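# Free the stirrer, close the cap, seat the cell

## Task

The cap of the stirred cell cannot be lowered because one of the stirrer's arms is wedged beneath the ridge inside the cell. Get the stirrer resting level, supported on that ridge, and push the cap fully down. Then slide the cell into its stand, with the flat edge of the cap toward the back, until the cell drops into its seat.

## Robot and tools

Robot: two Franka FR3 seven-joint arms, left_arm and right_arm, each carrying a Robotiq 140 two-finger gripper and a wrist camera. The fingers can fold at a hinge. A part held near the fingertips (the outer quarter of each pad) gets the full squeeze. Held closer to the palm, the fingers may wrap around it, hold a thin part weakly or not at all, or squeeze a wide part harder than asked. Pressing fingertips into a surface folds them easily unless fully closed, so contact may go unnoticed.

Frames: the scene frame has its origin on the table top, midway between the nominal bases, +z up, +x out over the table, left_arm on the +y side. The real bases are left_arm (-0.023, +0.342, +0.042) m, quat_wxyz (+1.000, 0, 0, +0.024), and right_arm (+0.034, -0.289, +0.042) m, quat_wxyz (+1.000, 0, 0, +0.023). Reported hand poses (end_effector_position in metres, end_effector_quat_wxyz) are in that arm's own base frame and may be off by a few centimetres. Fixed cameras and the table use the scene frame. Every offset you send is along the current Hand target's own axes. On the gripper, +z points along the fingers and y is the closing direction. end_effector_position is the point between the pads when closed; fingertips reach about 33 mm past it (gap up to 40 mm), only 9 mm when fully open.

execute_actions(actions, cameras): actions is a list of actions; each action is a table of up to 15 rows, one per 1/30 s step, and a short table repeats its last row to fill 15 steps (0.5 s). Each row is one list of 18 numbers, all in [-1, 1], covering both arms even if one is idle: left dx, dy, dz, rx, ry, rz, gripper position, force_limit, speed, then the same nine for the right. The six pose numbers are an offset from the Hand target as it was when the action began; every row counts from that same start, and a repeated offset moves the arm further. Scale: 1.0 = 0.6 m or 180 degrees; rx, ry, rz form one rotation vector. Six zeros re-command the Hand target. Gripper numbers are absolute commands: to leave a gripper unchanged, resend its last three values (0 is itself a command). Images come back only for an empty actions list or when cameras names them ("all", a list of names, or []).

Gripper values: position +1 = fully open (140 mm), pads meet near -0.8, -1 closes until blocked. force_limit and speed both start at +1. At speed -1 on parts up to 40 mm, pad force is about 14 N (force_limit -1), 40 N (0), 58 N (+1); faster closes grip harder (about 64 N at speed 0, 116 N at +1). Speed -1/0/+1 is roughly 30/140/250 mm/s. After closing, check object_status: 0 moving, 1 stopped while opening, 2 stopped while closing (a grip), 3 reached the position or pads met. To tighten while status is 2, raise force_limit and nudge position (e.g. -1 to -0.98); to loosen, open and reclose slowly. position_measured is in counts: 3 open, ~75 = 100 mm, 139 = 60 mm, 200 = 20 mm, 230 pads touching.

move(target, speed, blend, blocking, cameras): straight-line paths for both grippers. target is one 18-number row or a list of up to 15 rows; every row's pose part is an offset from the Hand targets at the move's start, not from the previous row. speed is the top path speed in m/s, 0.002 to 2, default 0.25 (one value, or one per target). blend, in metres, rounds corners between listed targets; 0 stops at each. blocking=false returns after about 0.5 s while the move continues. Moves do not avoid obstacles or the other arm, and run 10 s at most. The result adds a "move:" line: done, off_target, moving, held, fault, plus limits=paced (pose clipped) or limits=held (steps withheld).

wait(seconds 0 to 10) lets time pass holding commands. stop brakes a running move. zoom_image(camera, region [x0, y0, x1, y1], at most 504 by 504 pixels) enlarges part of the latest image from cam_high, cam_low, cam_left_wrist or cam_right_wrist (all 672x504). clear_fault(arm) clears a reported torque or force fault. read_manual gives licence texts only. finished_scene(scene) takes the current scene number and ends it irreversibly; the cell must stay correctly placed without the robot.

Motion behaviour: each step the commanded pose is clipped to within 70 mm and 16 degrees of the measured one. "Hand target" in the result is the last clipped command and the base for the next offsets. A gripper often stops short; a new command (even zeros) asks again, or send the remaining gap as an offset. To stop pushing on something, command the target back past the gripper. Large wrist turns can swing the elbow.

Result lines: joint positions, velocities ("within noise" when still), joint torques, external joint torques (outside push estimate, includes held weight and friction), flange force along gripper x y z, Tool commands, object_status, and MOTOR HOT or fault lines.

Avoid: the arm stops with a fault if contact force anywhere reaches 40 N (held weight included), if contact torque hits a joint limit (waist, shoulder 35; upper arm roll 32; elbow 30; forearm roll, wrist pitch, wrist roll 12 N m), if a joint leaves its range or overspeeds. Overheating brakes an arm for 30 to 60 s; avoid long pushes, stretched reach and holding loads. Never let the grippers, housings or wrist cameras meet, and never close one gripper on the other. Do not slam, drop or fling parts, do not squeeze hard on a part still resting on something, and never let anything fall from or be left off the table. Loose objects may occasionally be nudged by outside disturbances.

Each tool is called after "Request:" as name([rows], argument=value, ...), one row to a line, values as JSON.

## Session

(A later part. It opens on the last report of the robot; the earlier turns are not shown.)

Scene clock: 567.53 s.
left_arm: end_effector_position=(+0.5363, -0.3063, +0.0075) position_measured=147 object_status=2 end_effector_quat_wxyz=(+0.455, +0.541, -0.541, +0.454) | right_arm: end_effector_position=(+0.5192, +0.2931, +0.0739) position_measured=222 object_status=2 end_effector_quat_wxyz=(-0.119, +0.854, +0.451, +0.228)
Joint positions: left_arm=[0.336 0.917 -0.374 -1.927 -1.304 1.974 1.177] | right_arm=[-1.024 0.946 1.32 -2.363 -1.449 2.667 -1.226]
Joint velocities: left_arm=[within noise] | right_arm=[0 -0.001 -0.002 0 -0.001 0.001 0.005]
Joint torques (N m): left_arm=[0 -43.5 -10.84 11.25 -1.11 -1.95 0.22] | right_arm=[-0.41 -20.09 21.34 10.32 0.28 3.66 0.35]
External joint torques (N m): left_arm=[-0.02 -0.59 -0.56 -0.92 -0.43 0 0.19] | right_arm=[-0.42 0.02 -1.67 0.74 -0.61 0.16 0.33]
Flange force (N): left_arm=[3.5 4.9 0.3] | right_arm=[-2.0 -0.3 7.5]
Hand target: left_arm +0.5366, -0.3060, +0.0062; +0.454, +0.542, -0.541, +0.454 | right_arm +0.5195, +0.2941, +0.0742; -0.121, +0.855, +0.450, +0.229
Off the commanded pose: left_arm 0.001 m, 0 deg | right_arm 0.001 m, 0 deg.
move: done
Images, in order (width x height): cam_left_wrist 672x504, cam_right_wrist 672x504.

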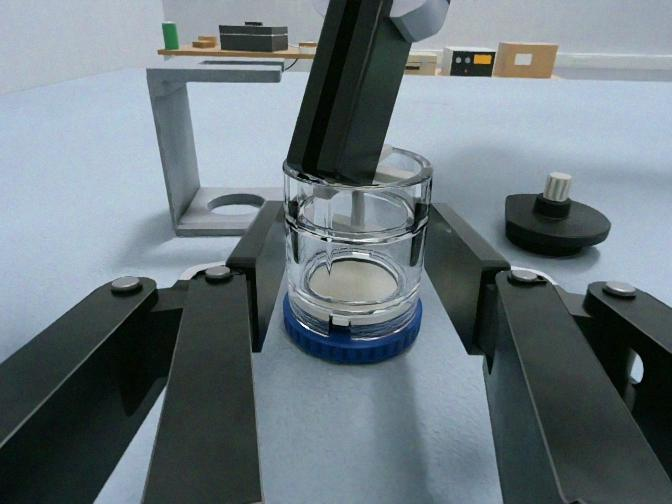

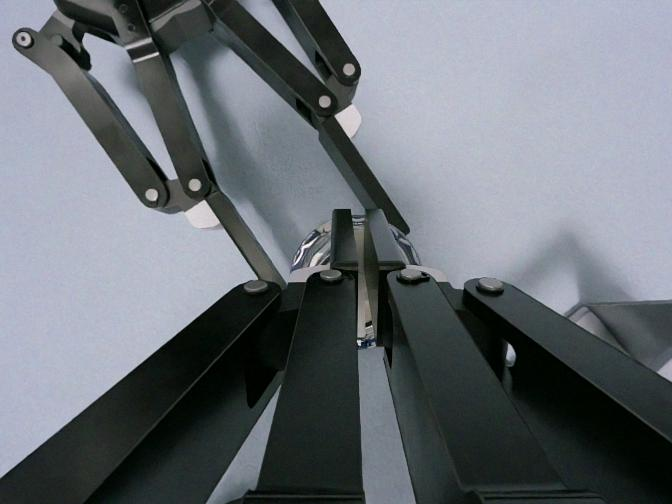

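Request:
move(target=[0,0,0,0,0,0,-1,-1,-1,-0.0033,0,0.0058,0,0,0,-1,-0.5,-1], speed=0.03, cameras=["cam_left_wrist","cam_right_wrist"])

Request:
zoom_image(camera="cam_left_wrist", region=[260, 90, 460, 250])

Request:
zoom_image(camera="cam_right_wrist", region=[320, 200, 420, 360])

Scene clock: 575.47 s.
left_arm: end_effector_position=(+0.5370, -0.3049, +0.0076) position_measured=147 object_status=2 end_effector_quat_wxyz=(+0.455, +0.543, -0.540, +0.454) | right_arm: end_effector_position=(+0.5201, +0.2951, +0.0732) position_measured=222 object_status=2 end_effector_quat_wxyz=(-0.122, +0.853, +0.451, +0.231)
Joint positions: left_arm=[0.338 0.917 -0.374 -1.927 -1.304 1.973 1.175] | right_arm=[-1.017 0.946 1.31 -2.36 -1.459 2.68 -1.219]
Joint velocities: left_arm=[within noise] | right_arm=[-0.001 -0.001 -0.001 0 -0.001 0.004 0.003]
Joint torques (N m): left_arm=[-1.43 -42.67 -11.45 11.84 -1.04 -1.39 0.43] | right_arm=[0.82 -20.05 19 9.92 0.32 2.93 0.2]
External joint torques (N m): left_arm=[-1.39 0.17 -1.14 -0.29 -0.36 0.57 0.4] | right_arm=[0.83 0.27 -4.02 0.41 -0.57 -0.58 0.19]
Flange force (N): left_arm=[0.3 1.4 4.0] | right_arm=[-1.1 0.6 17.7]
Hand target: left_arm +0.5366, -0.3060, +0.0062; +0.454, +0.542, -0.541, +0.454 | right_arm +0.5195, +0.2941, +0.0702; -0.121, +0.855, +0.450, +0.229
Off the commanded pose: left_arm 0.002 m, 0 deg | right_arm 0.003 m, 0 deg.
move: done
Images, in order (width x height): cam_left_wrist 672x504, cam_right_wrist 672x504.

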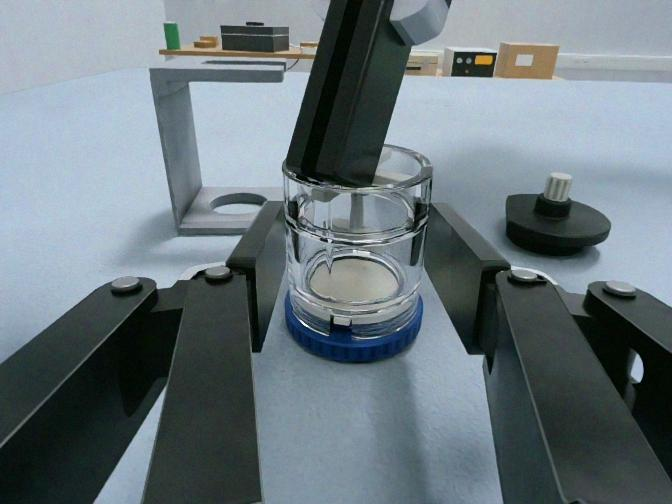

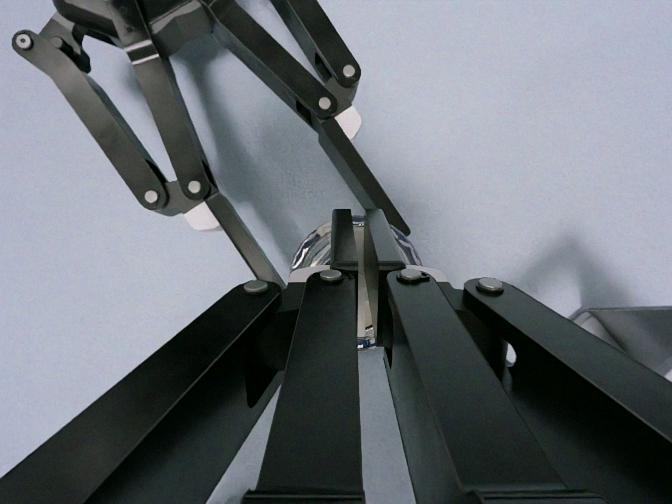

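Scaled by 2.520 from the camera's 672x504 image, which has a finer 960x720 frame.

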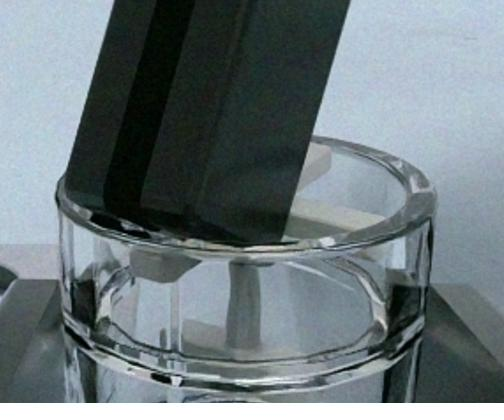

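Scaled by 3.150 from the camera's 672x504 image, which has a finer 960x720 frame.

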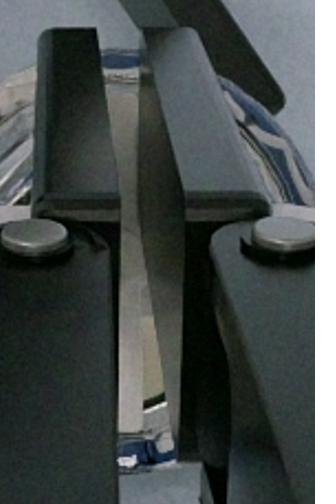

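Request:
move([
  [0,0,0,0,0,0,-1,-1,-1,0.003,0,-0.0052,0,0,0,-1,-0.5,-1],
  [0,0,0,0,0,0,-1,-1,-1,-0.0048,0,-0.0079,0,0.0444,0,-1,-0.5,-1],
], speed=0.04, cameras=["cam_left_wrist","cam_right_wrist"])

Request:
zoom_image(camera="cam_left_wrist", region=[260, 90, 460, 250])

Request:
zoom_image(camera="cam_right_wrist", region=[320, 200, 420, 360])

Scene clock: 594.13 s.
left_arm: end_effector_position=(+0.5365, -0.3060, +0.0075) position_measured=147 object_status=2 end_effector_quat_wxyz=(+0.455, +0.542, -0.541, +0.454) | right_arm: end_effector_position=(+0.5170, +0.2891, +0.0716) position_measured=222 object_status=2 end_effector_quat_wxyz=(-0.149, +0.837, +0.442, +0.286)
Joint positions: left_arm=[0.337 0.917 -0.374 -1.927 -1.305 1.974 1.176] | right_arm=[-1.078 0.996 1.254 -2.396 -1.716 2.815 -1.083]
Joint velocities: left_arm=[within noise] | right_arm=[0 0.001 0 -0.002 0 -0.001 0.007]
Joint torques (N m): left_arm=[-0.06 -43.43 -10.85 11.23 -1.09 -1.92 0.23] | right_arm=[-1.18 -19.94 22.14 7.24 0.58 3.83 0.11]
External joint torques (N m): left_arm=[-0.02 -0.5 -0.52 -0.96 -0.4 0.04 0.2] | right_arm=[-1.17 0.58 -0.7 0.03 -0.55 0.34 0.09]
Flange force (N): left_arm=[3.3 4.9 0.3] | right_arm=[-4.6 -1.0 0.7]
Hand target: left_arm +0.5366, -0.3060, +0.0062; +0.454, +0.542, -0.541, +0.454 | right_arm +0.5167, +0.2901, +0.0729; -0.152, +0.837, +0.440, +0.288
Off the commanded pose: left_arm 0.001 m, 0 deg | right_arm 0.002 m, 0 deg.
move: done
Images, in order (width x height): cam_left_wrist 672x504, cam_right_wrist 672x504.

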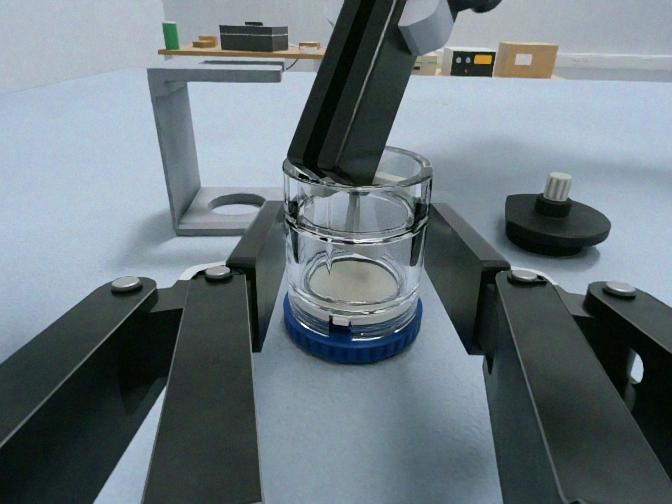

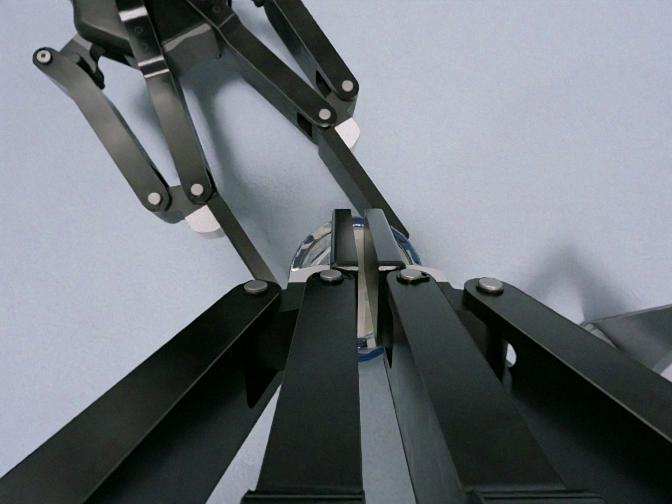

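Scaled by 2.520 from the camera's 672x504 image, which has a finer 960x720 frame.

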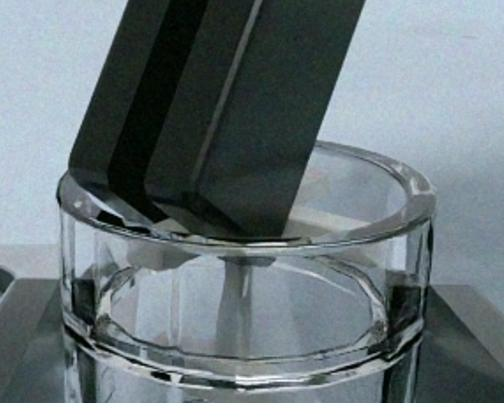

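Scaled by 3.150 from the camera's 672x504 image, which has a finer 960x720 frame.

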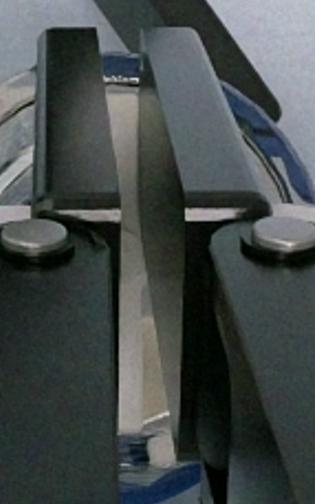

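Request:
move(target=[0,0,0,0,0,0,-1,-1,-1,-0.0031,0,0.0039,0,0,0,-1,-0.5,-1], speed=0.03, cameras=["cam_left_wrist"])

Request:
zoom_image(camera="cam_left_wrist", region=[260, 90, 460, 250])

Scene clock: 599.37 s.
left_arm: end_effector_position=(+0.5366, -0.3059, +0.0075) position_measured=147 object_status=2 end_effector_quat_wxyz=(+0.455, +0.542, -0.541, +0.454) | right_arm: end_effector_position=(+0.5167, +0.2895, +0.0701) position_measured=222 object_status=2 end_effector_quat_wxyz=(-0.151, +0.836, +0.442, +0.288)
Joint positions: left_arm=[0.337 0.917 -0.374 -1.927 -1.305 1.974 1.176] | right_arm=[-1.078 1.005 1.25 -2.395 -1.732 2.815 -1.074]
Joint velocities: left_arm=[within noise] | right_arm=[0.001 0 -0.001 0 -0.003 0.001 0.005]
Joint torques (N m): left_arm=[-0.65 -42.78 -11.07 11.17 -1.08 -1.75 0.29] | right_arm=[-0.18 -19.88 21.2 7.49 0.56 3.46 0.23]
External joint torques (N m): left_arm=[-0.8 0.23 -0.88 -1.06 -0.39 0.19 0.26] | right_arm=[-0.22 0.74 -1.74 0.55 -0.57 -0.03 0.21]
Flange force (N): left_arm=[1.6 3.9 2.3] | right_arm=[-3.9 -0.6 8.2]
Hand target: left_arm +0.5366, -0.3060, +0.0062; +0.454, +0.542, -0.541, +0.454 | right_arm +0.5167, +0.2901, +0.0699; -0.152, +0.837, +0.440, +0.288
Off the commanded pose: left_arm 0.001 m, 0 deg | right_arm 0.001 m, 0 deg.
move: done
Images, in order (width x height): cam_left_wrist 672x504.

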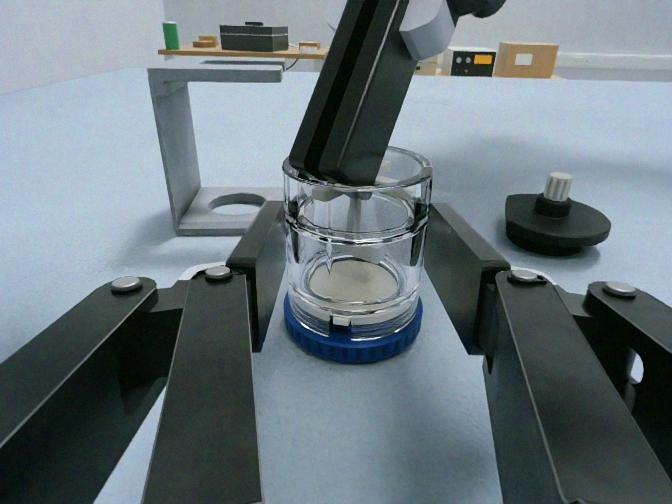

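Scaled by 2.520 from the camera's 672x504 image, which has a finer 960x720 frame.

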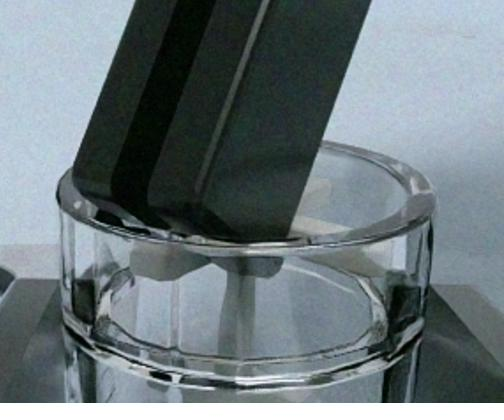

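Request:
move(target=[0,0,0,0,0,0,-1,-1,-1,0.0013,0,-0.0016,0,0,0,-1,-0.5,-1], speed=0.03)

Request:
execute_actions([
  [[0,0,0,0,0,0,-1,-1,-1,0,0,0,0,0,0,-0.7,-0.5,-0.3]],
  [[0,0,0,0,0,0,-1,-1,-1,0,0,0,0,0,0,-0.7,-0.5,-0.3]],
], cameras=["cam_left_wrist"])

Request:
zoom_image(camera="cam_left_wrist", region=[260, 90, 460, 290])

Scene clock: 605.33 s.
left_arm: end_effector_position=(+0.5366, -0.3059, +0.0075) position_measured=147 object_status=2 end_effector_quat_wxyz=(+0.455, +0.542, -0.541, +0.454) | right_arm: end_effector_position=(+0.5167, +0.2896, +0.0704) position_measured=222 object_status=2 end_effector_quat_wxyz=(-0.151, +0.836, +0.441, +0.288)
Joint positions: left_arm=[0.337 0.917 -0.374 -1.927 -1.305 1.974 1.176] | right_arm=[-1.078 1.005 1.251 -2.395 -1.733 2.815 -1.073]
Joint torques (N m): left_arm=[-0.62 -42.97 -10.95 11.4 -1.07 -1.61 0.26] | right_arm=[-0.65 -20.66 22.6 7.27 1.67 3.85 0.07]
External joint torques (N m): left_arm=[-0.61 0.08 -0.61 -0.84 -0.38 0.35 0.23] | right_arm=[-0.71 -0.05 -0.37 0.38 0.54 0.35 0.05]
Flange force (N): left_arm=[1.5 3.4 2.0] | right_arm=[0.2 2.7 -2.4]
Hand target: left_arm +0.5366, -0.3060, +0.0062; +0.454, +0.542, -0.541, +0.454 | right_arm +0.5167, +0.2901, +0.0711; -0.152, +0.837, +0.440, +0.288
Off the commanded pose: left_arm 0.001 m, 0 deg | right_arm 0.001 m, 0 deg.
move: done

Scene clock: 606.53 s.
left_arm: end_effector_position=(+0.5367, -0.3059, +0.0075) position_measured=147 object_status=2 end_effector_quat_wxyz=(+0.455, +0.542, -0.541, +0.454) | right_arm: end_effector_position=(+0.5167, +0.2899, +0.0706) position_measured=217 object_status=3 end_effector_quat_wxyz=(-0.151, +0.836, +0.441, +0.288)
Joint positions: left_arm=[0.337 0.917 -0.374 -1.927 -1.305 1.974 1.176] | right_arm=[-1.078 1.005 1.251 -2.395 -1.732 2.815 -1.073]
Joint torques (N m): left_arm=[-0.66 -42.79 -11.06 11.29 -1.05 -1.64 0.25] | right_arm=[-0.72 -20.59 22.35 7.38 1.67 3.64 0.13]
External joint torques (N m): left_arm=[-0.53 0.17 -0.64 -0.89 -0.37 0.33 0.22] | right_arm=[-0.73 0.04 -0.57 0.41 0.54 0.16 0.11]
External joint torques at the end of the 1st action: left_arm=[-0.62 0.11 -0.76 -0.87 -0.37 0.31 0.23] | right_arm=[-0.62 -0.07 -0.63 0.4 0.53 0.14 0.11]
Flange force (N): left_arm=[1.4 3.4 1.9] | right_arm=[0.0 2.5 -1.6]
Flange force at the end of the 1st action (N): left_arm=[1.5 3.4 2.1] | right_arm=[0.1 2.5 -1.3]
Hand target: left_arm +0.5366, -0.3060, +0.0062; +0.454, +0.542, -0.541, +0.454 | right_arm +0.5167, +0.2901, +0.0711; -0.152, +0.837, +0.440, +0.288
Off the commanded pose: left_arm 0.001 m, 0 deg | right_arm 0.001 m, 0 deg.
Images, in order (width x height): cam_left_wrist 672x504.

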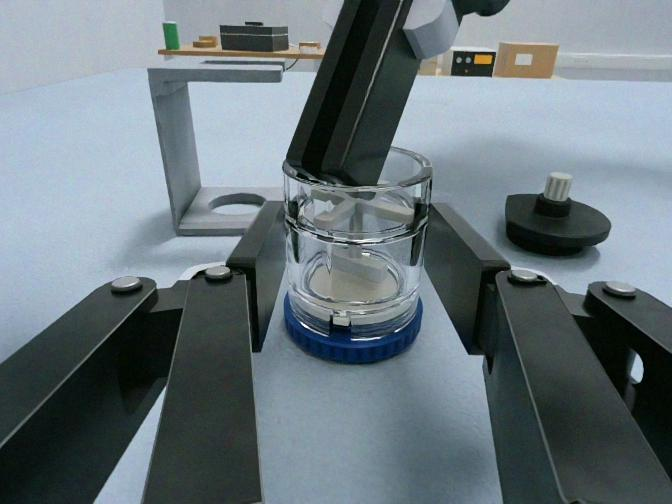

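Scaled by 2.520 from the camera's 672x504 image, which has a finer 960x720 frame.

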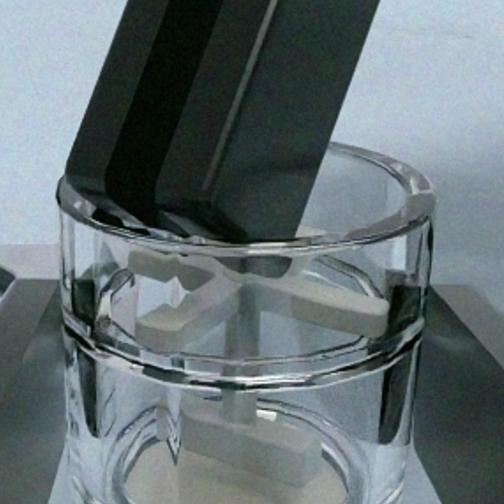

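Request:
move(target=[0,0,0,0,0,0,-1,-1,-1,0.0657,0,-0.0513,0,0,0,-0.6,-0.5,-0.3], speed=0.08, cameras=["cam_left_wrist"])

Request:
zoom_image(camera="cam_left_wrist", region=[260, 90, 460, 290])

Scene clock: 611.43 s.
left_arm: end_effector_position=(+0.5366, -0.3059, +0.0075) position_measured=147 object_status=2 end_effector_quat_wxyz=(+0.455, +0.542, -0.541, +0.454) | right_arm: end_effector_position=(+0.5237, +0.3014, +0.1205) position_measured=205 object_status=3 end_effector_quat_wxyz=(-0.154, +0.837, +0.438, +0.290)
Joint positions: left_arm=[0.337 0.917 -0.374 -1.927 -1.305 1.974 1.176] | right_arm=[-1.125 0.956 1.379 -2.41 -1.529 2.783 -1.174]
Joint velocities: left_arm=[within noise] | right_arm=[0.001 0.001 0 -0.001 0.001 -0.001 -0.005]
Joint torques (N m): left_arm=[0.23 -43.65 -10.55 12.05 -1.06 -1.83 0.28] | right_arm=[-1.2 -18.93 22.17 9.52 1.62 3.4 -0.11]
External joint torques (N m): left_arm=[0.26 -0.62 -0.2 -0.18 -0.37 0.13 0.25] | right_arm=[-1.14 -0.76 -0.6 0.06 0.56 -0.16 -0.13]
Flange force (N): left_arm=[2.1 2.6 0.0] | right_arm=[-0.9 1.8 -4.9]
Hand target: left_arm +0.5366, -0.3060, +0.0062; +0.454, +0.542, -0.541, +0.454 | right_arm +0.5236, +0.3000, +0.1196; -0.152, +0.837, +0.440, +0.288
Off the commanded pose: left_arm 0.001 m, 0 deg | right_arm 0.002 m, 0 deg.
move: done
Images, in order (width x height): cam_left_wrist 672x504.

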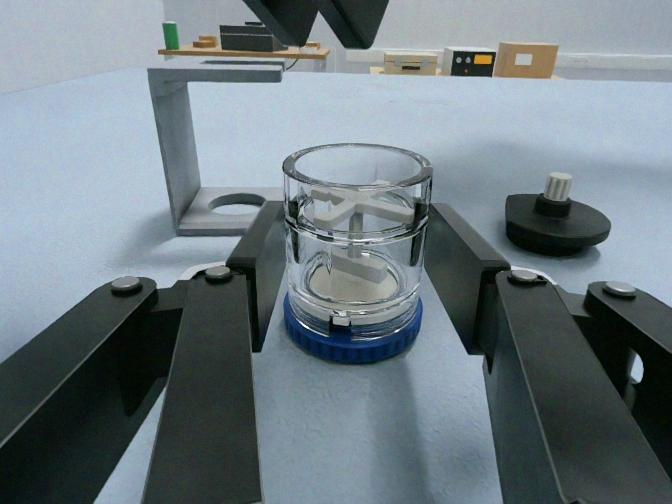

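Scaled by 2.520 from the camera's 672x504 image, which has a finer 960x720 frame.

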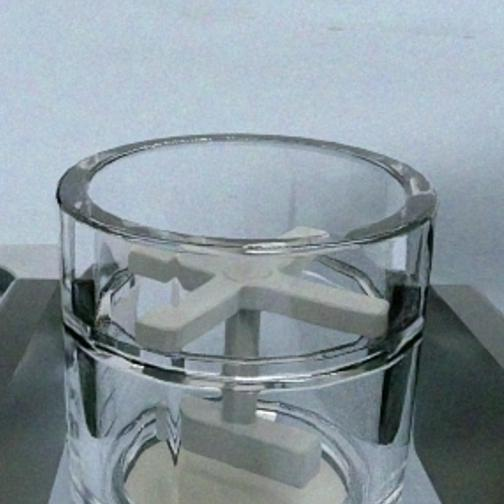

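Request:
move(target=[0,0,0,0,0,0,-1,-1,-1,0.04,0,-0.03,0,-0.2125,0,0,-0.5,0], speed=0.3)

Scene clock: 620.77 s.
left_arm: end_effector_position=(+0.5366, -0.3059, +0.0075) position_measured=147 object_status=2 end_effector_quat_wxyz=(+0.455, +0.542, -0.541, +0.454) | right_arm: end_effector_position=(+0.5293, +0.3065, +0.1490) position_measured=129 object_status=3 end_effector_quat_wxyz=(+0.001, +0.886, +0.463, +0.000)
Joint positions: left_arm=[0.337 0.917 -0.374 -1.927 -1.305 1.974 1.176] | right_arm=[-0.609 0.82 1.394 -1.857 -0.864 1.892 -1.474]
Joint velocities: left_arm=[within noise] | right_arm=[0.001 0 0.002 0 0 -0.002 -0.006]
Joint torques (N m): left_arm=[0.2 -43.57 -10.57 12.07 -1.06 -1.83 0.28] | right_arm=[-0.19 -27.38 22.42 17.97 1.27 2.33 -0.13]
External joint torques (N m): left_arm=[0.24 -0.77 -0.27 -0.06 -0.38 0.13 0.25] | right_arm=[-0.1 0.04 -0.92 1.36 0.45 -0.3 -0.13]
Flange force (N): left_arm=[2.3 2.4 0.1] | right_arm=[6.8 3.5 -1.0]
Hand target: left_arm +0.5366, -0.3060, +0.0062; +0.454, +0.542, -0.541, +0.454 | right_arm +0.5280, +0.3065, +0.1486; +0.001, +0.885, +0.466, -0.002
Off the commanded pose: left_arm 0.001 m, 0 deg | right_arm 0.001 m, 0 deg.
move: done

Request:
move(target=[0,0,0,0,0,0,-1,-1,-1,-0.2617,-0.0975,0.02,0,0,0.309,-0.1,-0.5,0], speed=0.3, cameras=["cam_right_wrist"])

Scene clock: 627.10 s.
left_arm: end_effector_position=(+0.5366, -0.3059, +0.0075) position_measured=147 object_status=2 end_effector_quat_wxyz=(+0.455, +0.542, -0.541, +0.454) | right_arm: end_effector_position=(+0.3906, +0.2096, +0.1374) position_measured=141 object_status=3 end_effector_quat_wxyz=(+0.003, +1.000, +0.003, -0.002)
Joint positions: left_arm=[0.337 0.917 -0.374 -1.927 -1.305 1.974 1.176] | right_arm=[-1.447 0.494 1.96 -2.485 -0.574 2.192 -0.653]
Joint velocities: left_arm=[within noise] | right_arm=[0 -0.001 0.002 -0.001 0 0 0.006]
Joint torques (N m): left_arm=[0.2 -43.66 -10.58 12.06 -1.06 -1.82 0.26] | right_arm=[-1.3 0.12 11.82 20.72 1.22 2.85 0.27]
External joint torques (N m): left_arm=[0.23 -0.57 -0.22 -0.2 -0.37 0.14 0.23] | right_arm=[-1.23 -0.73 0.12 0.74 0.58 0.25 0.26]
Flange force (N): left_arm=[2.0 2.5 0.1] | right_arm=[-0.1 0.3 -1.2]
Hand target: left_arm +0.5366, -0.3060, +0.0062; +0.454, +0.542, -0.541, +0.454 | right_arm +0.3908, +0.2102, +0.1373; +0.002, +1.000, -0.001, -0.001
Off the commanded pose: left_arm 0.001 m, 0 deg | right_arm 0.001 m, 0 deg.
move: done
Images, in order (width x height): cam_right_wrist 672x504.

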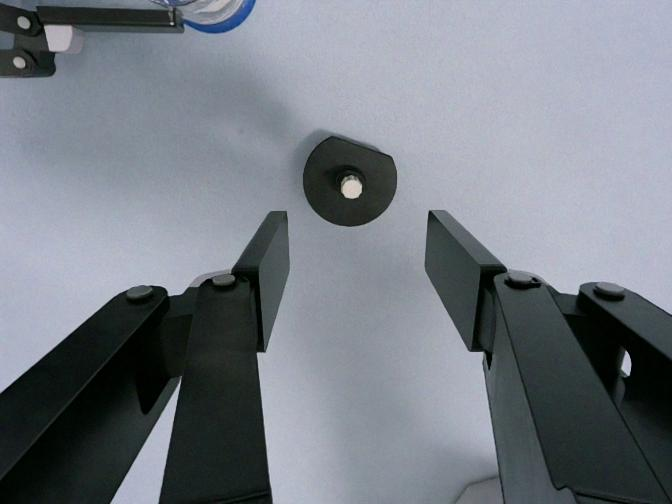

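Request:
move(target=[0,0,0,0,0,0,-1,-1,-1,0.0035,0.002,0.125,0,0,0,-0.3,-0.5,0], speed=0.15, cameras=["cam_right_wrist"])

Scene clock: 634.53 s.
left_arm: end_effector_position=(+0.5366, -0.3059, +0.0075) position_measured=147 object_status=2 end_effector_quat_wxyz=(+0.455, +0.542, -0.541, +0.454) | right_arm: end_effector_position=(+0.3911, +0.2071, +0.0616) position_measured=167 object_status=3 end_effector_quat_wxyz=(+0.004, +1.000, -0.004, -0.004)
Joint positions: left_arm=[0.337 0.917 -0.374 -1.927 -1.305 1.974 1.176] | right_arm=[-1.176 0.355 1.615 -2.543 -0.569 2.433 -0.665]
Joint velocities: left_arm=[within noise] | right_arm=[0.001 -0.001 -0.001 0.001 -0.002 0.003 0.001]
Joint torques (N m): left_arm=[0.21 -43.62 -10.58 12.07 -1.05 -1.83 0.24] | right_arm=[0.08 -3.9 8.78 19.36 -0.03 2.87 -0.17]
External joint torques (N m): left_arm=[0.28 -0.72 -0.23 -0.09 -0.37 0.13 0.21] | right_arm=[0.12 0.11 -0.43 1.35 -0.54 0.27 -0.17]
Flange force (N): left_arm=[2.2 2.3 0.0] | right_arm=[0.0 0.0 0.0]
Hand target: left_arm +0.5366, -0.3060, +0.0062; +0.454, +0.542, -0.541, +0.454 | right_arm +0.3927, +0.2087, +0.0623; +0.002, +1.000, -0.001, -0.001
Off the commanded pose: left_arm 0.001 m, 0 deg | right_arm 0.002 m, 0 deg.
move: done
Images, in order (width x height): cam_right_wrist 672x504.

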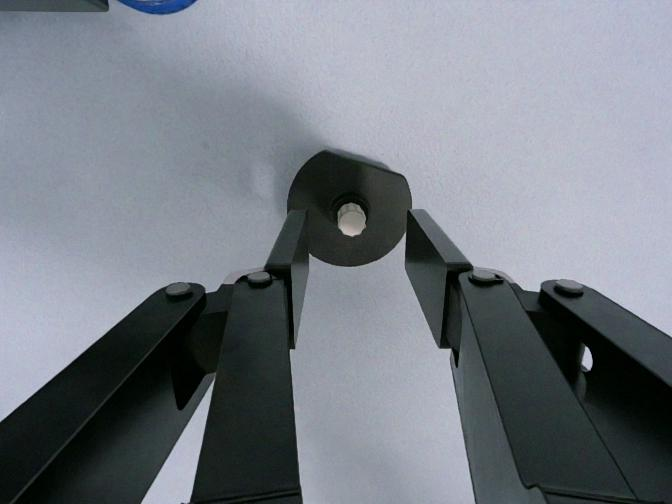

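Request:
move(target=[0,0,0,0,0,0,-1,-1,-1,0.0005,-0.0022,0.046,0,0,0,-0.4,-0.5,0], speed=0.06, cameras=["cam_right_wrist"])

Request:
zoom_image(camera="cam_right_wrist", region=[260, 130, 460, 330])

Scene clock: 643.03 s.
left_arm: end_effector_position=(+0.5366, -0.3059, +0.0075) position_measured=147 object_status=2 end_effector_quat_wxyz=(+0.455, +0.542, -0.541, +0.454) | right_arm: end_effector_position=(+0.3912, +0.2086, +0.0340) position_measured=179 object_status=3 end_effector_quat_wxyz=(+0.003, +1.000, +0.000, -0.004)
Joint positions: left_arm=[0.337 0.917 -0.374 -1.927 -1.305 1.974 1.176] | right_arm=[-0.974 0.342 1.396 -2.547 -0.598 2.511 -0.654]
Joint velocities: left_arm=[within noise] | right_arm=[0.001 0 -0.001 0 0 0.004 0.002]
Joint torques (N m): left_arm=[0.2 -43.62 -10.58 12.08 -1.07 -1.83 0.25] | right_arm=[-0.08 -9.84 8.88 18.09 0.23 2.92 0.28]
External joint torques (N m): left_arm=[0.21 -0.73 -0.28 -0.08 -0.39 0.13 0.22] | right_arm=[-0.02 -0.65 0.04 1.19 -0.23 0.32 0.28]
Flange force (N): left_arm=[2.2 2.3 0.1] | right_arm=[0.0 0.0 0.0]
Hand target: left_arm +0.5366, -0.3060, +0.0062; +0.454, +0.542, -0.541, +0.454 | right_arm +0.3930, +0.2100, +0.0347; +0.002, +1.000, -0.001, -0.001
Off the commanded pose: left_arm 0.001 m, 0 deg | right_arm 0.002 m, 0 deg.
move: done
Images, in order (width x height): cam_right_wrist 672x504.

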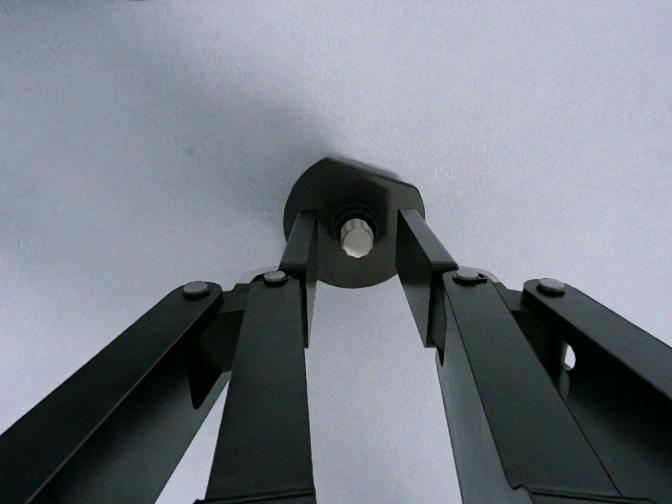

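Scaled by 2.520 from the camera's 672x504 image, which has a finer 960x720 frame.

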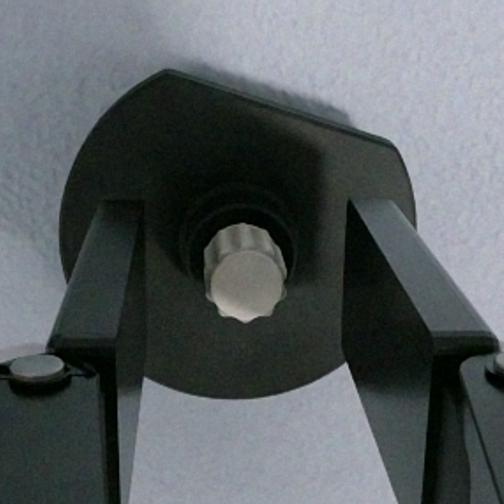

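Request:
execute_actions([
  [[0,0,0,0,0,0,-1,-1,-1,0,0,0,0,0,0,-1,-0.4,-1]],
  [[0,0,0,0,0,0,-1,-1,-1,0,0,0,0,0,0,-1,-0.4,-1]],
  [[0,0,0,0,0,0,-1,-1,-1,0,0,0,0,0,0,-1,-0.4,-1]],
])

Request:
move(target=[0,0,0,0,0,0,-1,-1,-1,0,0,-0.17,0,0,0,-1,-0.4,-1], speed=0.12, cameras=["cam_right_wrist"])

Request:
zoom_image(camera="cam_right_wrist", region=[260, 130, 460, 330])

Scene clock: 648.80 s.
left_arm: end_effector_position=(+0.5366, -0.3059, +0.0075) position_measured=147 object_status=2 end_effector_quat_wxyz=(+0.455, +0.542, -0.541, +0.454) | right_arm: end_effector_position=(+0.3915, +0.2088, +0.0340) position_measured=211 object_status=2 end_effector_quat_wxyz=(+0.003, +1.000, +0.000, -0.004)
Joint positions: left_arm=[0.337 0.917 -0.374 -1.927 -1.305 1.974 1.176] | right_arm=[-0.974 0.342 1.396 -2.547 -0.598 2.511 -0.653]
Joint torques (N m): left_arm=[0.24 -43.63 -10.6 12.04 -1.06 -1.83 0.25] | right_arm=[-0.16 -10.04 8.24 18.03 0.33 2.84 0.22]
External joint torques (N m): left_arm=[0.17 -0.52 -0.33 -0.25 -0.37 0.12 0.22] | right_arm=[-0.16 -0.8 -0.66 1.14 -0.13 0.24 0.22]
External joint torques at the end of the 1st action: left_arm=[0.28 -0.88 -0.28 0.01 -0.38 0.13 0.22] | right_arm=[-0.16 -0.81 -0.72 1.26 -0.14 0.25 0.25]
External joint torques at the end of the 2nd action: left_arm=[0.21 -0.78 -0.34 -0.04 -0.38 0.12 0.24] | right_arm=[-0.18 -0.88 -0.6 1.06 -0.14 0.23 0.2]
Flange force (N): left_arm=[2.0 2.6 0.3] | right_arm=[0.0 0.0 0.0]
Flange force at the end of the 1st action (N): left_arm=[2.5 2.3 0.0] | right_arm=[0.0 0.0 0.0]
Flange force at the end of the 2nd action (N): left_arm=[2.3 2.3 0.1] | right_arm=[0.0 0.0 0.0]
Hand target: left_arm +0.5366, -0.3060, +0.0062; +0.454, +0.542, -0.541, +0.454 | right_arm +0.3930, +0.2100, +0.0347; +0.002, +1.000, -0.001, -0.001
Off the commanded pose: left_arm 0.001 m, 0 deg | right_arm 0.002 m, 0 deg.

Scene clock: 650.47 s.
left_arm: end_effector_position=(+0.5366, -0.3059, +0.0075) position_measured=147 object_status=2 end_effector_quat_wxyz=(+0.455, +0.542, -0.541, +0.454) | right_arm: end_effector_position=(+0.3946, +0.2113, +0.1369) position_measured=211 object_status=2 end_effector_quat_wxyz=(+0.001, +1.000, +0.001, +0.001)
Joint positions: left_arm=[0.337 0.917 -0.374 -1.927 -1.305 1.974 1.176] | right_arm=[-1.445 0.478 1.955 -2.481 -0.563 2.208 -0.662]
Joint velocities: left_arm=[within noise] | right_arm=[0 0 0.001 0.001 0.001 -0.005 0]
Joint torques (N m): left_arm=[0.2 -43.64 -10.59 12.06 -1.06 -1.82 0.26] | right_arm=[-0.85 1.43 11.74 21.05 1.25 2.36 0.2]
External joint torques (N m): left_arm=[0.25 -0.63 -0.22 -0.15 -0.38 0.14 0.23] | right_arm=[-0.95 0.4 0.2 1.04 0.62 -0.26 0.2]
Flange force (N): left_arm=[2.1 2.4 0.1] | right_arm=[-1.4 1.7 -5.0]
Hand target: left_arm +0.5366, -0.3060, +0.0062; +0.454, +0.542, -0.541, +0.454 | right_arm +0.3932, +0.2103, +0.1367; +0.002, +1.000, -0.001, -0.001
Off the commanded pose: left_arm 0.001 m, 0 deg | right_arm 0.002 m, 0 deg.
move: done
Images, in order (width x height): cam_right_wrist 672x504.

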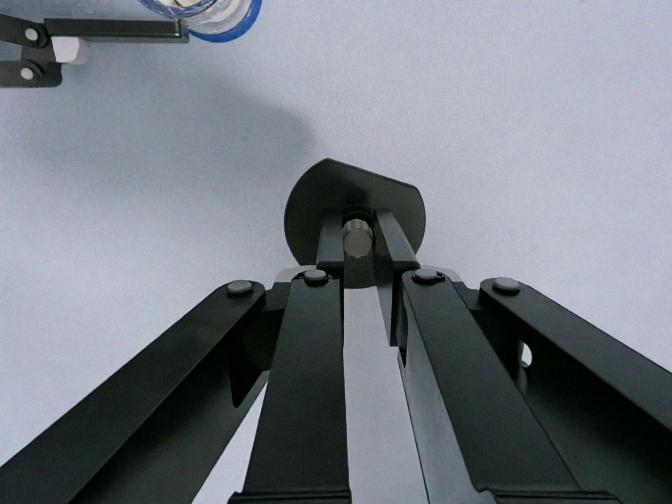

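Scaled by 2.520 from the camera's 672x504 image, which has a finer 960x720 frame.

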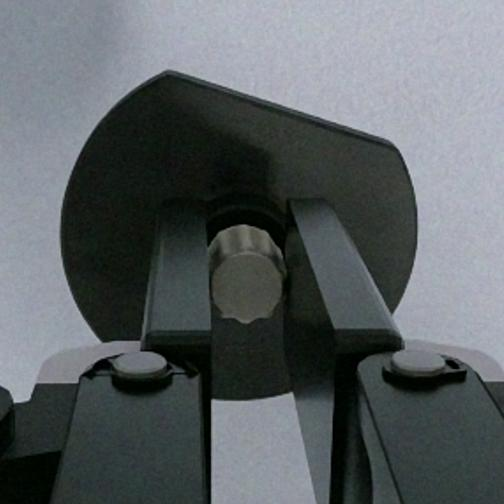

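Request:
move(target=[0,0,0,0,0,0,-1,-1,-1,0.209,-0.1428,0.0,0,0,-0.0944,-1,-0.4,-1], speed=0.15, cameras=["cam_right_wrist","cam_left_wrist"])

Scene clock: 657.93 s.
left_arm: end_effector_position=(+0.5366, -0.3059, +0.0075) position_measured=147 object_status=2 end_effector_quat_wxyz=(+0.455, +0.542, -0.541, +0.454) | right_arm: end_effector_position=(+0.5190, +0.2962, +0.1363) position_measured=211 object_status=2 end_effector_quat_wxyz=(+0.000, +0.990, +0.143, -0.001)
Joint positions: left_arm=[0.337 0.917 -0.374 -1.927 -1.305 1.974 1.176] | right_arm=[-0.56 0.567 1.209 -1.95 -0.613 2.081 -0.938]
Joint velocities: left_arm=[within noise] | right_arm=[0 -0.002 -0.001 -0.001 0 -0.002 -0.004]
Joint torques (N m): left_arm=[0.21 -43.65 -10.61 12.07 -1.06 -1.82 0.24] | right_arm=[-0.21 -25.7 15.61 21.85 0.17 2.33 -0.22]
External joint torques (N m): left_arm=[0.2 -0.75 -0.33 -0.1 -0.38 0.13 0.21] | right_arm=[-0.33 -0.09 -0.95 1.8 -0.54 -0.31 -0.22]
Flange force (N): left_arm=[2.3 2.4 0.2] | right_arm=[9.4 -1.3 -0.2]
Hand target: left_arm +0.5366, -0.3060, +0.0062; +0.454, +0.542, -0.541, +0.454 | right_arm +0.5188, +0.2957, +0.1361; +0.001, +0.989, +0.147, -0.002
Off the commanded pose: left_arm 0.001 m, 0 deg | right_arm 0.001 m, 0 deg.
move: done
Images, in order (width x height): cam_left_wrist 672x504, cam_right_wrist 672x504.

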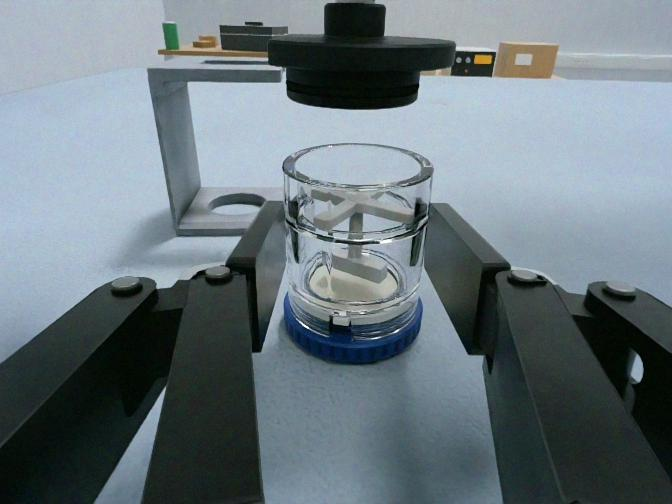

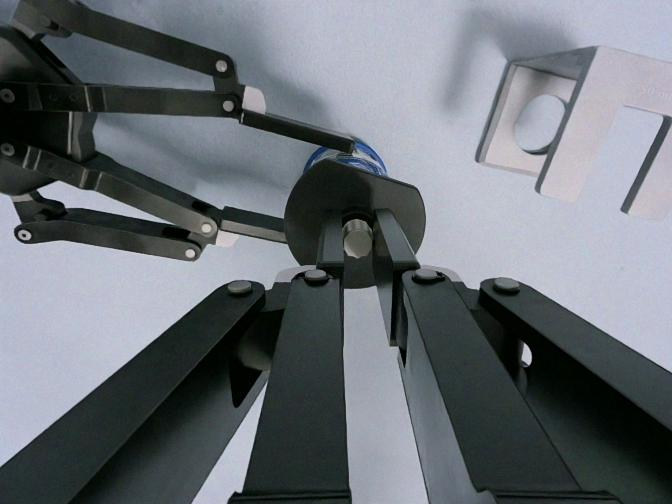

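Request:
move(target=[0,0,0,0,0,0,-1,-1,-1,0,0,0.033,0,0,0,-1,-0.4,-1], speed=0.08, cameras=["cam_left_wrist","cam_right_wrist"])

Request:
zoom_image(camera="cam_left_wrist", region=[250, 60, 470, 240])

Request:
zoom_image(camera="cam_right_wrist", region=[260, 110, 460, 310])

Scene clock: 665.47 s.
left_arm: end_effector_position=(+0.5366, -0.3059, +0.0075) position_measured=147 object_status=2 end_effector_quat_wxyz=(+0.455, +0.542, -0.541, +0.454) | right_arm: end_effector_position=(+0.5179, +0.2940, +0.1161) position_measured=211 object_status=2 end_effector_quat_wxyz=(+0.002, +0.989, +0.148, -0.004)
Joint positions: left_arm=[0.337 0.917 -0.374 -1.927 -1.305 1.974 1.176] | right_arm=[-0.534 0.589 1.171 -1.963 -0.639 2.106 -0.933]
Joint velocities: left_arm=[within noise] | right_arm=[0.001 0 -0.001 -0.001 -0.001 0.003 0.003]
Joint torques (N m): left_arm=[0.2 -43.61 -10.57 12.05 -1.06 -1.82 0.26] | right_arm=[-0.2 -27.65 15.62 20.8 0.18 2.93 0.18]
External joint torques (N m): left_arm=[0.36 -0.69 -0.13 -0.07 -0.38 0.16 0.23] | right_arm=[-0.25 -0.79 -1.21 1.19 -0.52 0.3 0.18]
Flange force (N): left_arm=[2.1 2.4 -0.1] | right_arm=[5.0 -1.0 1.5]
Hand target: left_arm +0.5366, -0.3060, +0.0062; +0.454, +0.542, -0.541, +0.454 | right_arm +0.5188, +0.2956, +0.1163; +0.001, +0.989, +0.147, -0.002
Off the commanded pose: left_arm 0.001 m, 0 deg | right_arm 0.002 m, 0 deg.
move: done
Images, in order (width x height): cam_left_wrist 672x504, cam_right_wrist 672x504.

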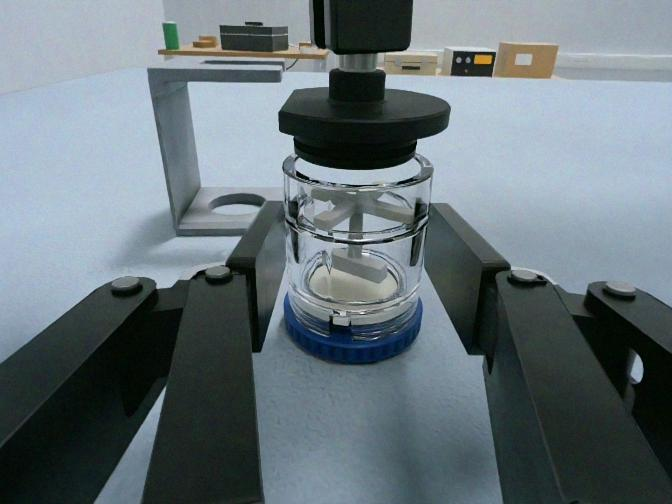

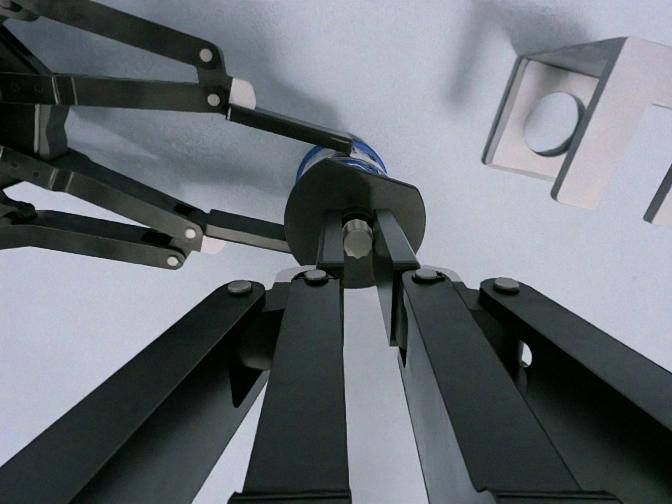

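Scaled by 2.291 from the camera's 672x504 image, which has a finer 960x720 frame.

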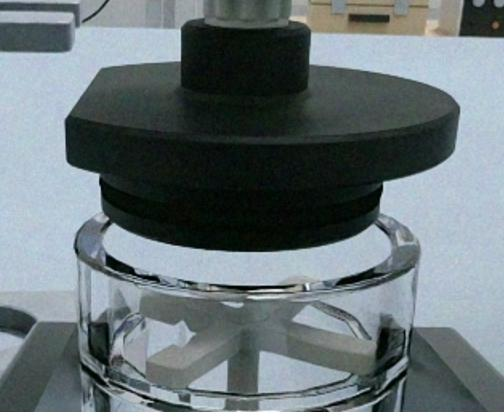

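Scaled by 2.520 from the camera's 672x504 image, which has a finer 960x720 frame.

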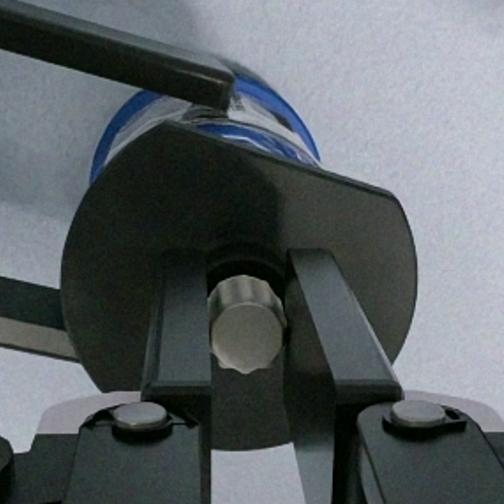

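Request:
move(target=[0,0,0,0,0,0,-1,-1,-1,-0.0027,-0.0003,0.005,0,0.0083,0,-1,-0.4,-1], speed=0.03, cameras=["cam_left_wrist"])

Request:
zoom_image(camera="cam_left_wrist", region=[250, 60, 470, 240])

Scene clock: 680.20 s.
left_arm: end_effector_position=(+0.5365, -0.3061, +0.0075) position_measured=147 object_status=2 end_effector_quat_wxyz=(+0.455, +0.542, -0.541, +0.454) | right_arm: end_effector_position=(+0.5156, +0.2949, +0.1130) position_measured=211 object_status=2 end_effector_quat_wxyz=(+0.001, +0.989, +0.149, +0.009)
Joint positions: left_arm=[0.336 0.917 -0.374 -1.927 -1.305 1.974 1.176] | right_arm=[-0.55 0.569 1.177 -2.003 -0.648 2.153 -0.921]
Joint velocities: left_arm=[within noise] | right_arm=[0 0.002 0 -0.001 0.001 0.005 0.004]
Joint torques (N m): left_arm=[-0.31 -43.25 -10.98 11.17 -1.07 -1.94 0.27] | right_arm=[-0.87 -26.71 15.4 20.68 0.17 3.09 0.25]
External joint torques (N m): left_arm=[-0.29 -0.37 -0.68 -0.93 -0.39 0.01 0.24] | right_arm=[-0.96 -0.97 -0.93 1.05 -0.5 0.42 0.25]
Flange force (N): left_arm=[2.9 4.5 0.9] | right_arm=[0.9 1.0 0.4]
Hand target: left_arm +0.5366, -0.3060, +0.0062; +0.454, +0.542, -0.541, +0.454 | right_arm +0.5172, +0.2953, +0.1133; -0.001, +0.989, +0.147, +0.011
Off the commanded pose: left_arm 0.001 m, 0 deg | right_arm 0.002 m, 0 deg.
move: done
Images, in order (width x height): cam_left_wrist 672x504.

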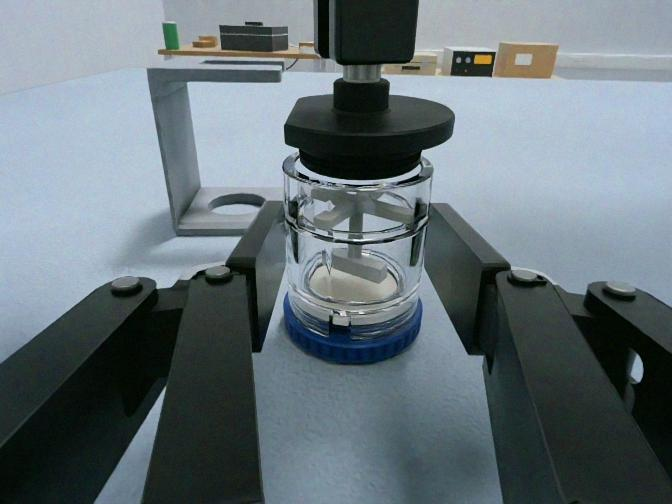

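Scaled by 2.291 from the camera's 672x504 image, which has a finer 960x720 frame.

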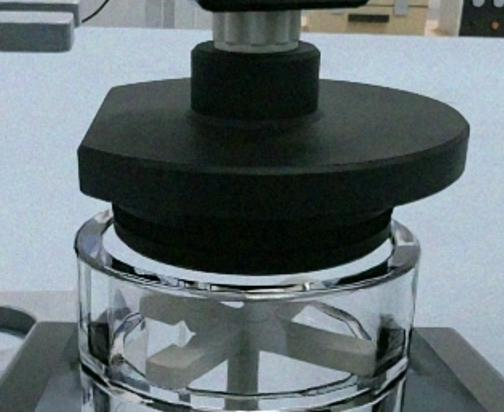

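Request:
move([
  [0,0,0,0,0,0,-1,-1,-1,0.0016,0,0,0,0,0,-1,-0.4,-1],
  [0,0,0,0,0,0,-1,-1,-1,0.0016,0,0.006,0,0,0,-1,-0.4,-1],
], speed=0.02, cameras=["cam_left_wrist"])

Request:
zoom_image(camera="cam_left_wrist", region=[250, 60, 470, 240])

Scene clock: 686.87 s.
left_arm: end_effector_position=(+0.5366, -0.3063, +0.0075) position_measured=147 object_status=2 end_effector_quat_wxyz=(+0.455, +0.542, -0.541, +0.454) | right_arm: end_effector_position=(+0.5173, +0.2969, +0.1118) position_measured=211 object_status=2 end_effector_quat_wxyz=(+0.000, +0.989, +0.149, +0.011)
Joint positions: left_arm=[0.336 0.917 -0.374 -1.927 -1.305 1.974 1.176] | right_arm=[-0.542 0.57 1.169 -2.002 -0.651 2.161 -0.919]
Joint velocities: left_arm=[within noise] | right_arm=[0.004 0 -0.004 -0.001 0.001 0.005 0.001]
Joint torques (N m): left_arm=[0.5 -43.67 -10.36 11.21 -0.92 -1.99 0.27] | right_arm=[-0.57 -25.14 12.69 19.59 -0.12 2.74 0.17]
External joint torques (N m): left_arm=[0.35 -0.6 -0.13 -1.1 -0.23 -0.05 0.24] | right_arm=[-0.69 0.83 -3.62 0.03 -0.79 0.06 0.17]
Flange force (N): left_arm=[3.5 5.6 -0.9] | right_arm=[9.0 -1.3 9.1]
Hand target: left_arm +0.5366, -0.3060, +0.0062; +0.454, +0.542, -0.541, +0.454 | right_arm +0.5182, +0.2956, +0.1097; -0.001, +0.989, +0.147, +0.011
Off the commanded pose: left_arm 0.001 m, 0 deg | right_arm 0.003 m, 0 deg.
move: done
Images, in order (width x height): cam_left_wrist 672x504.

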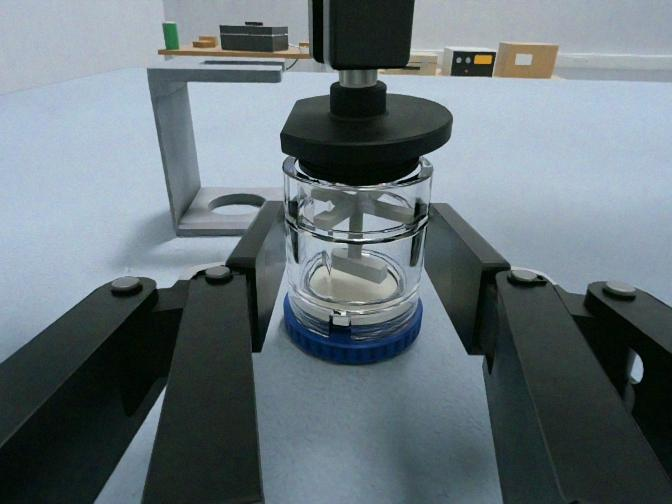

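Scaled by 2.291 from the camera's 672x504 image, which has a finer 960x720 frame.

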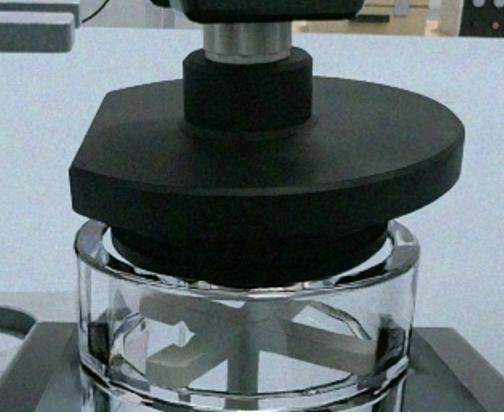

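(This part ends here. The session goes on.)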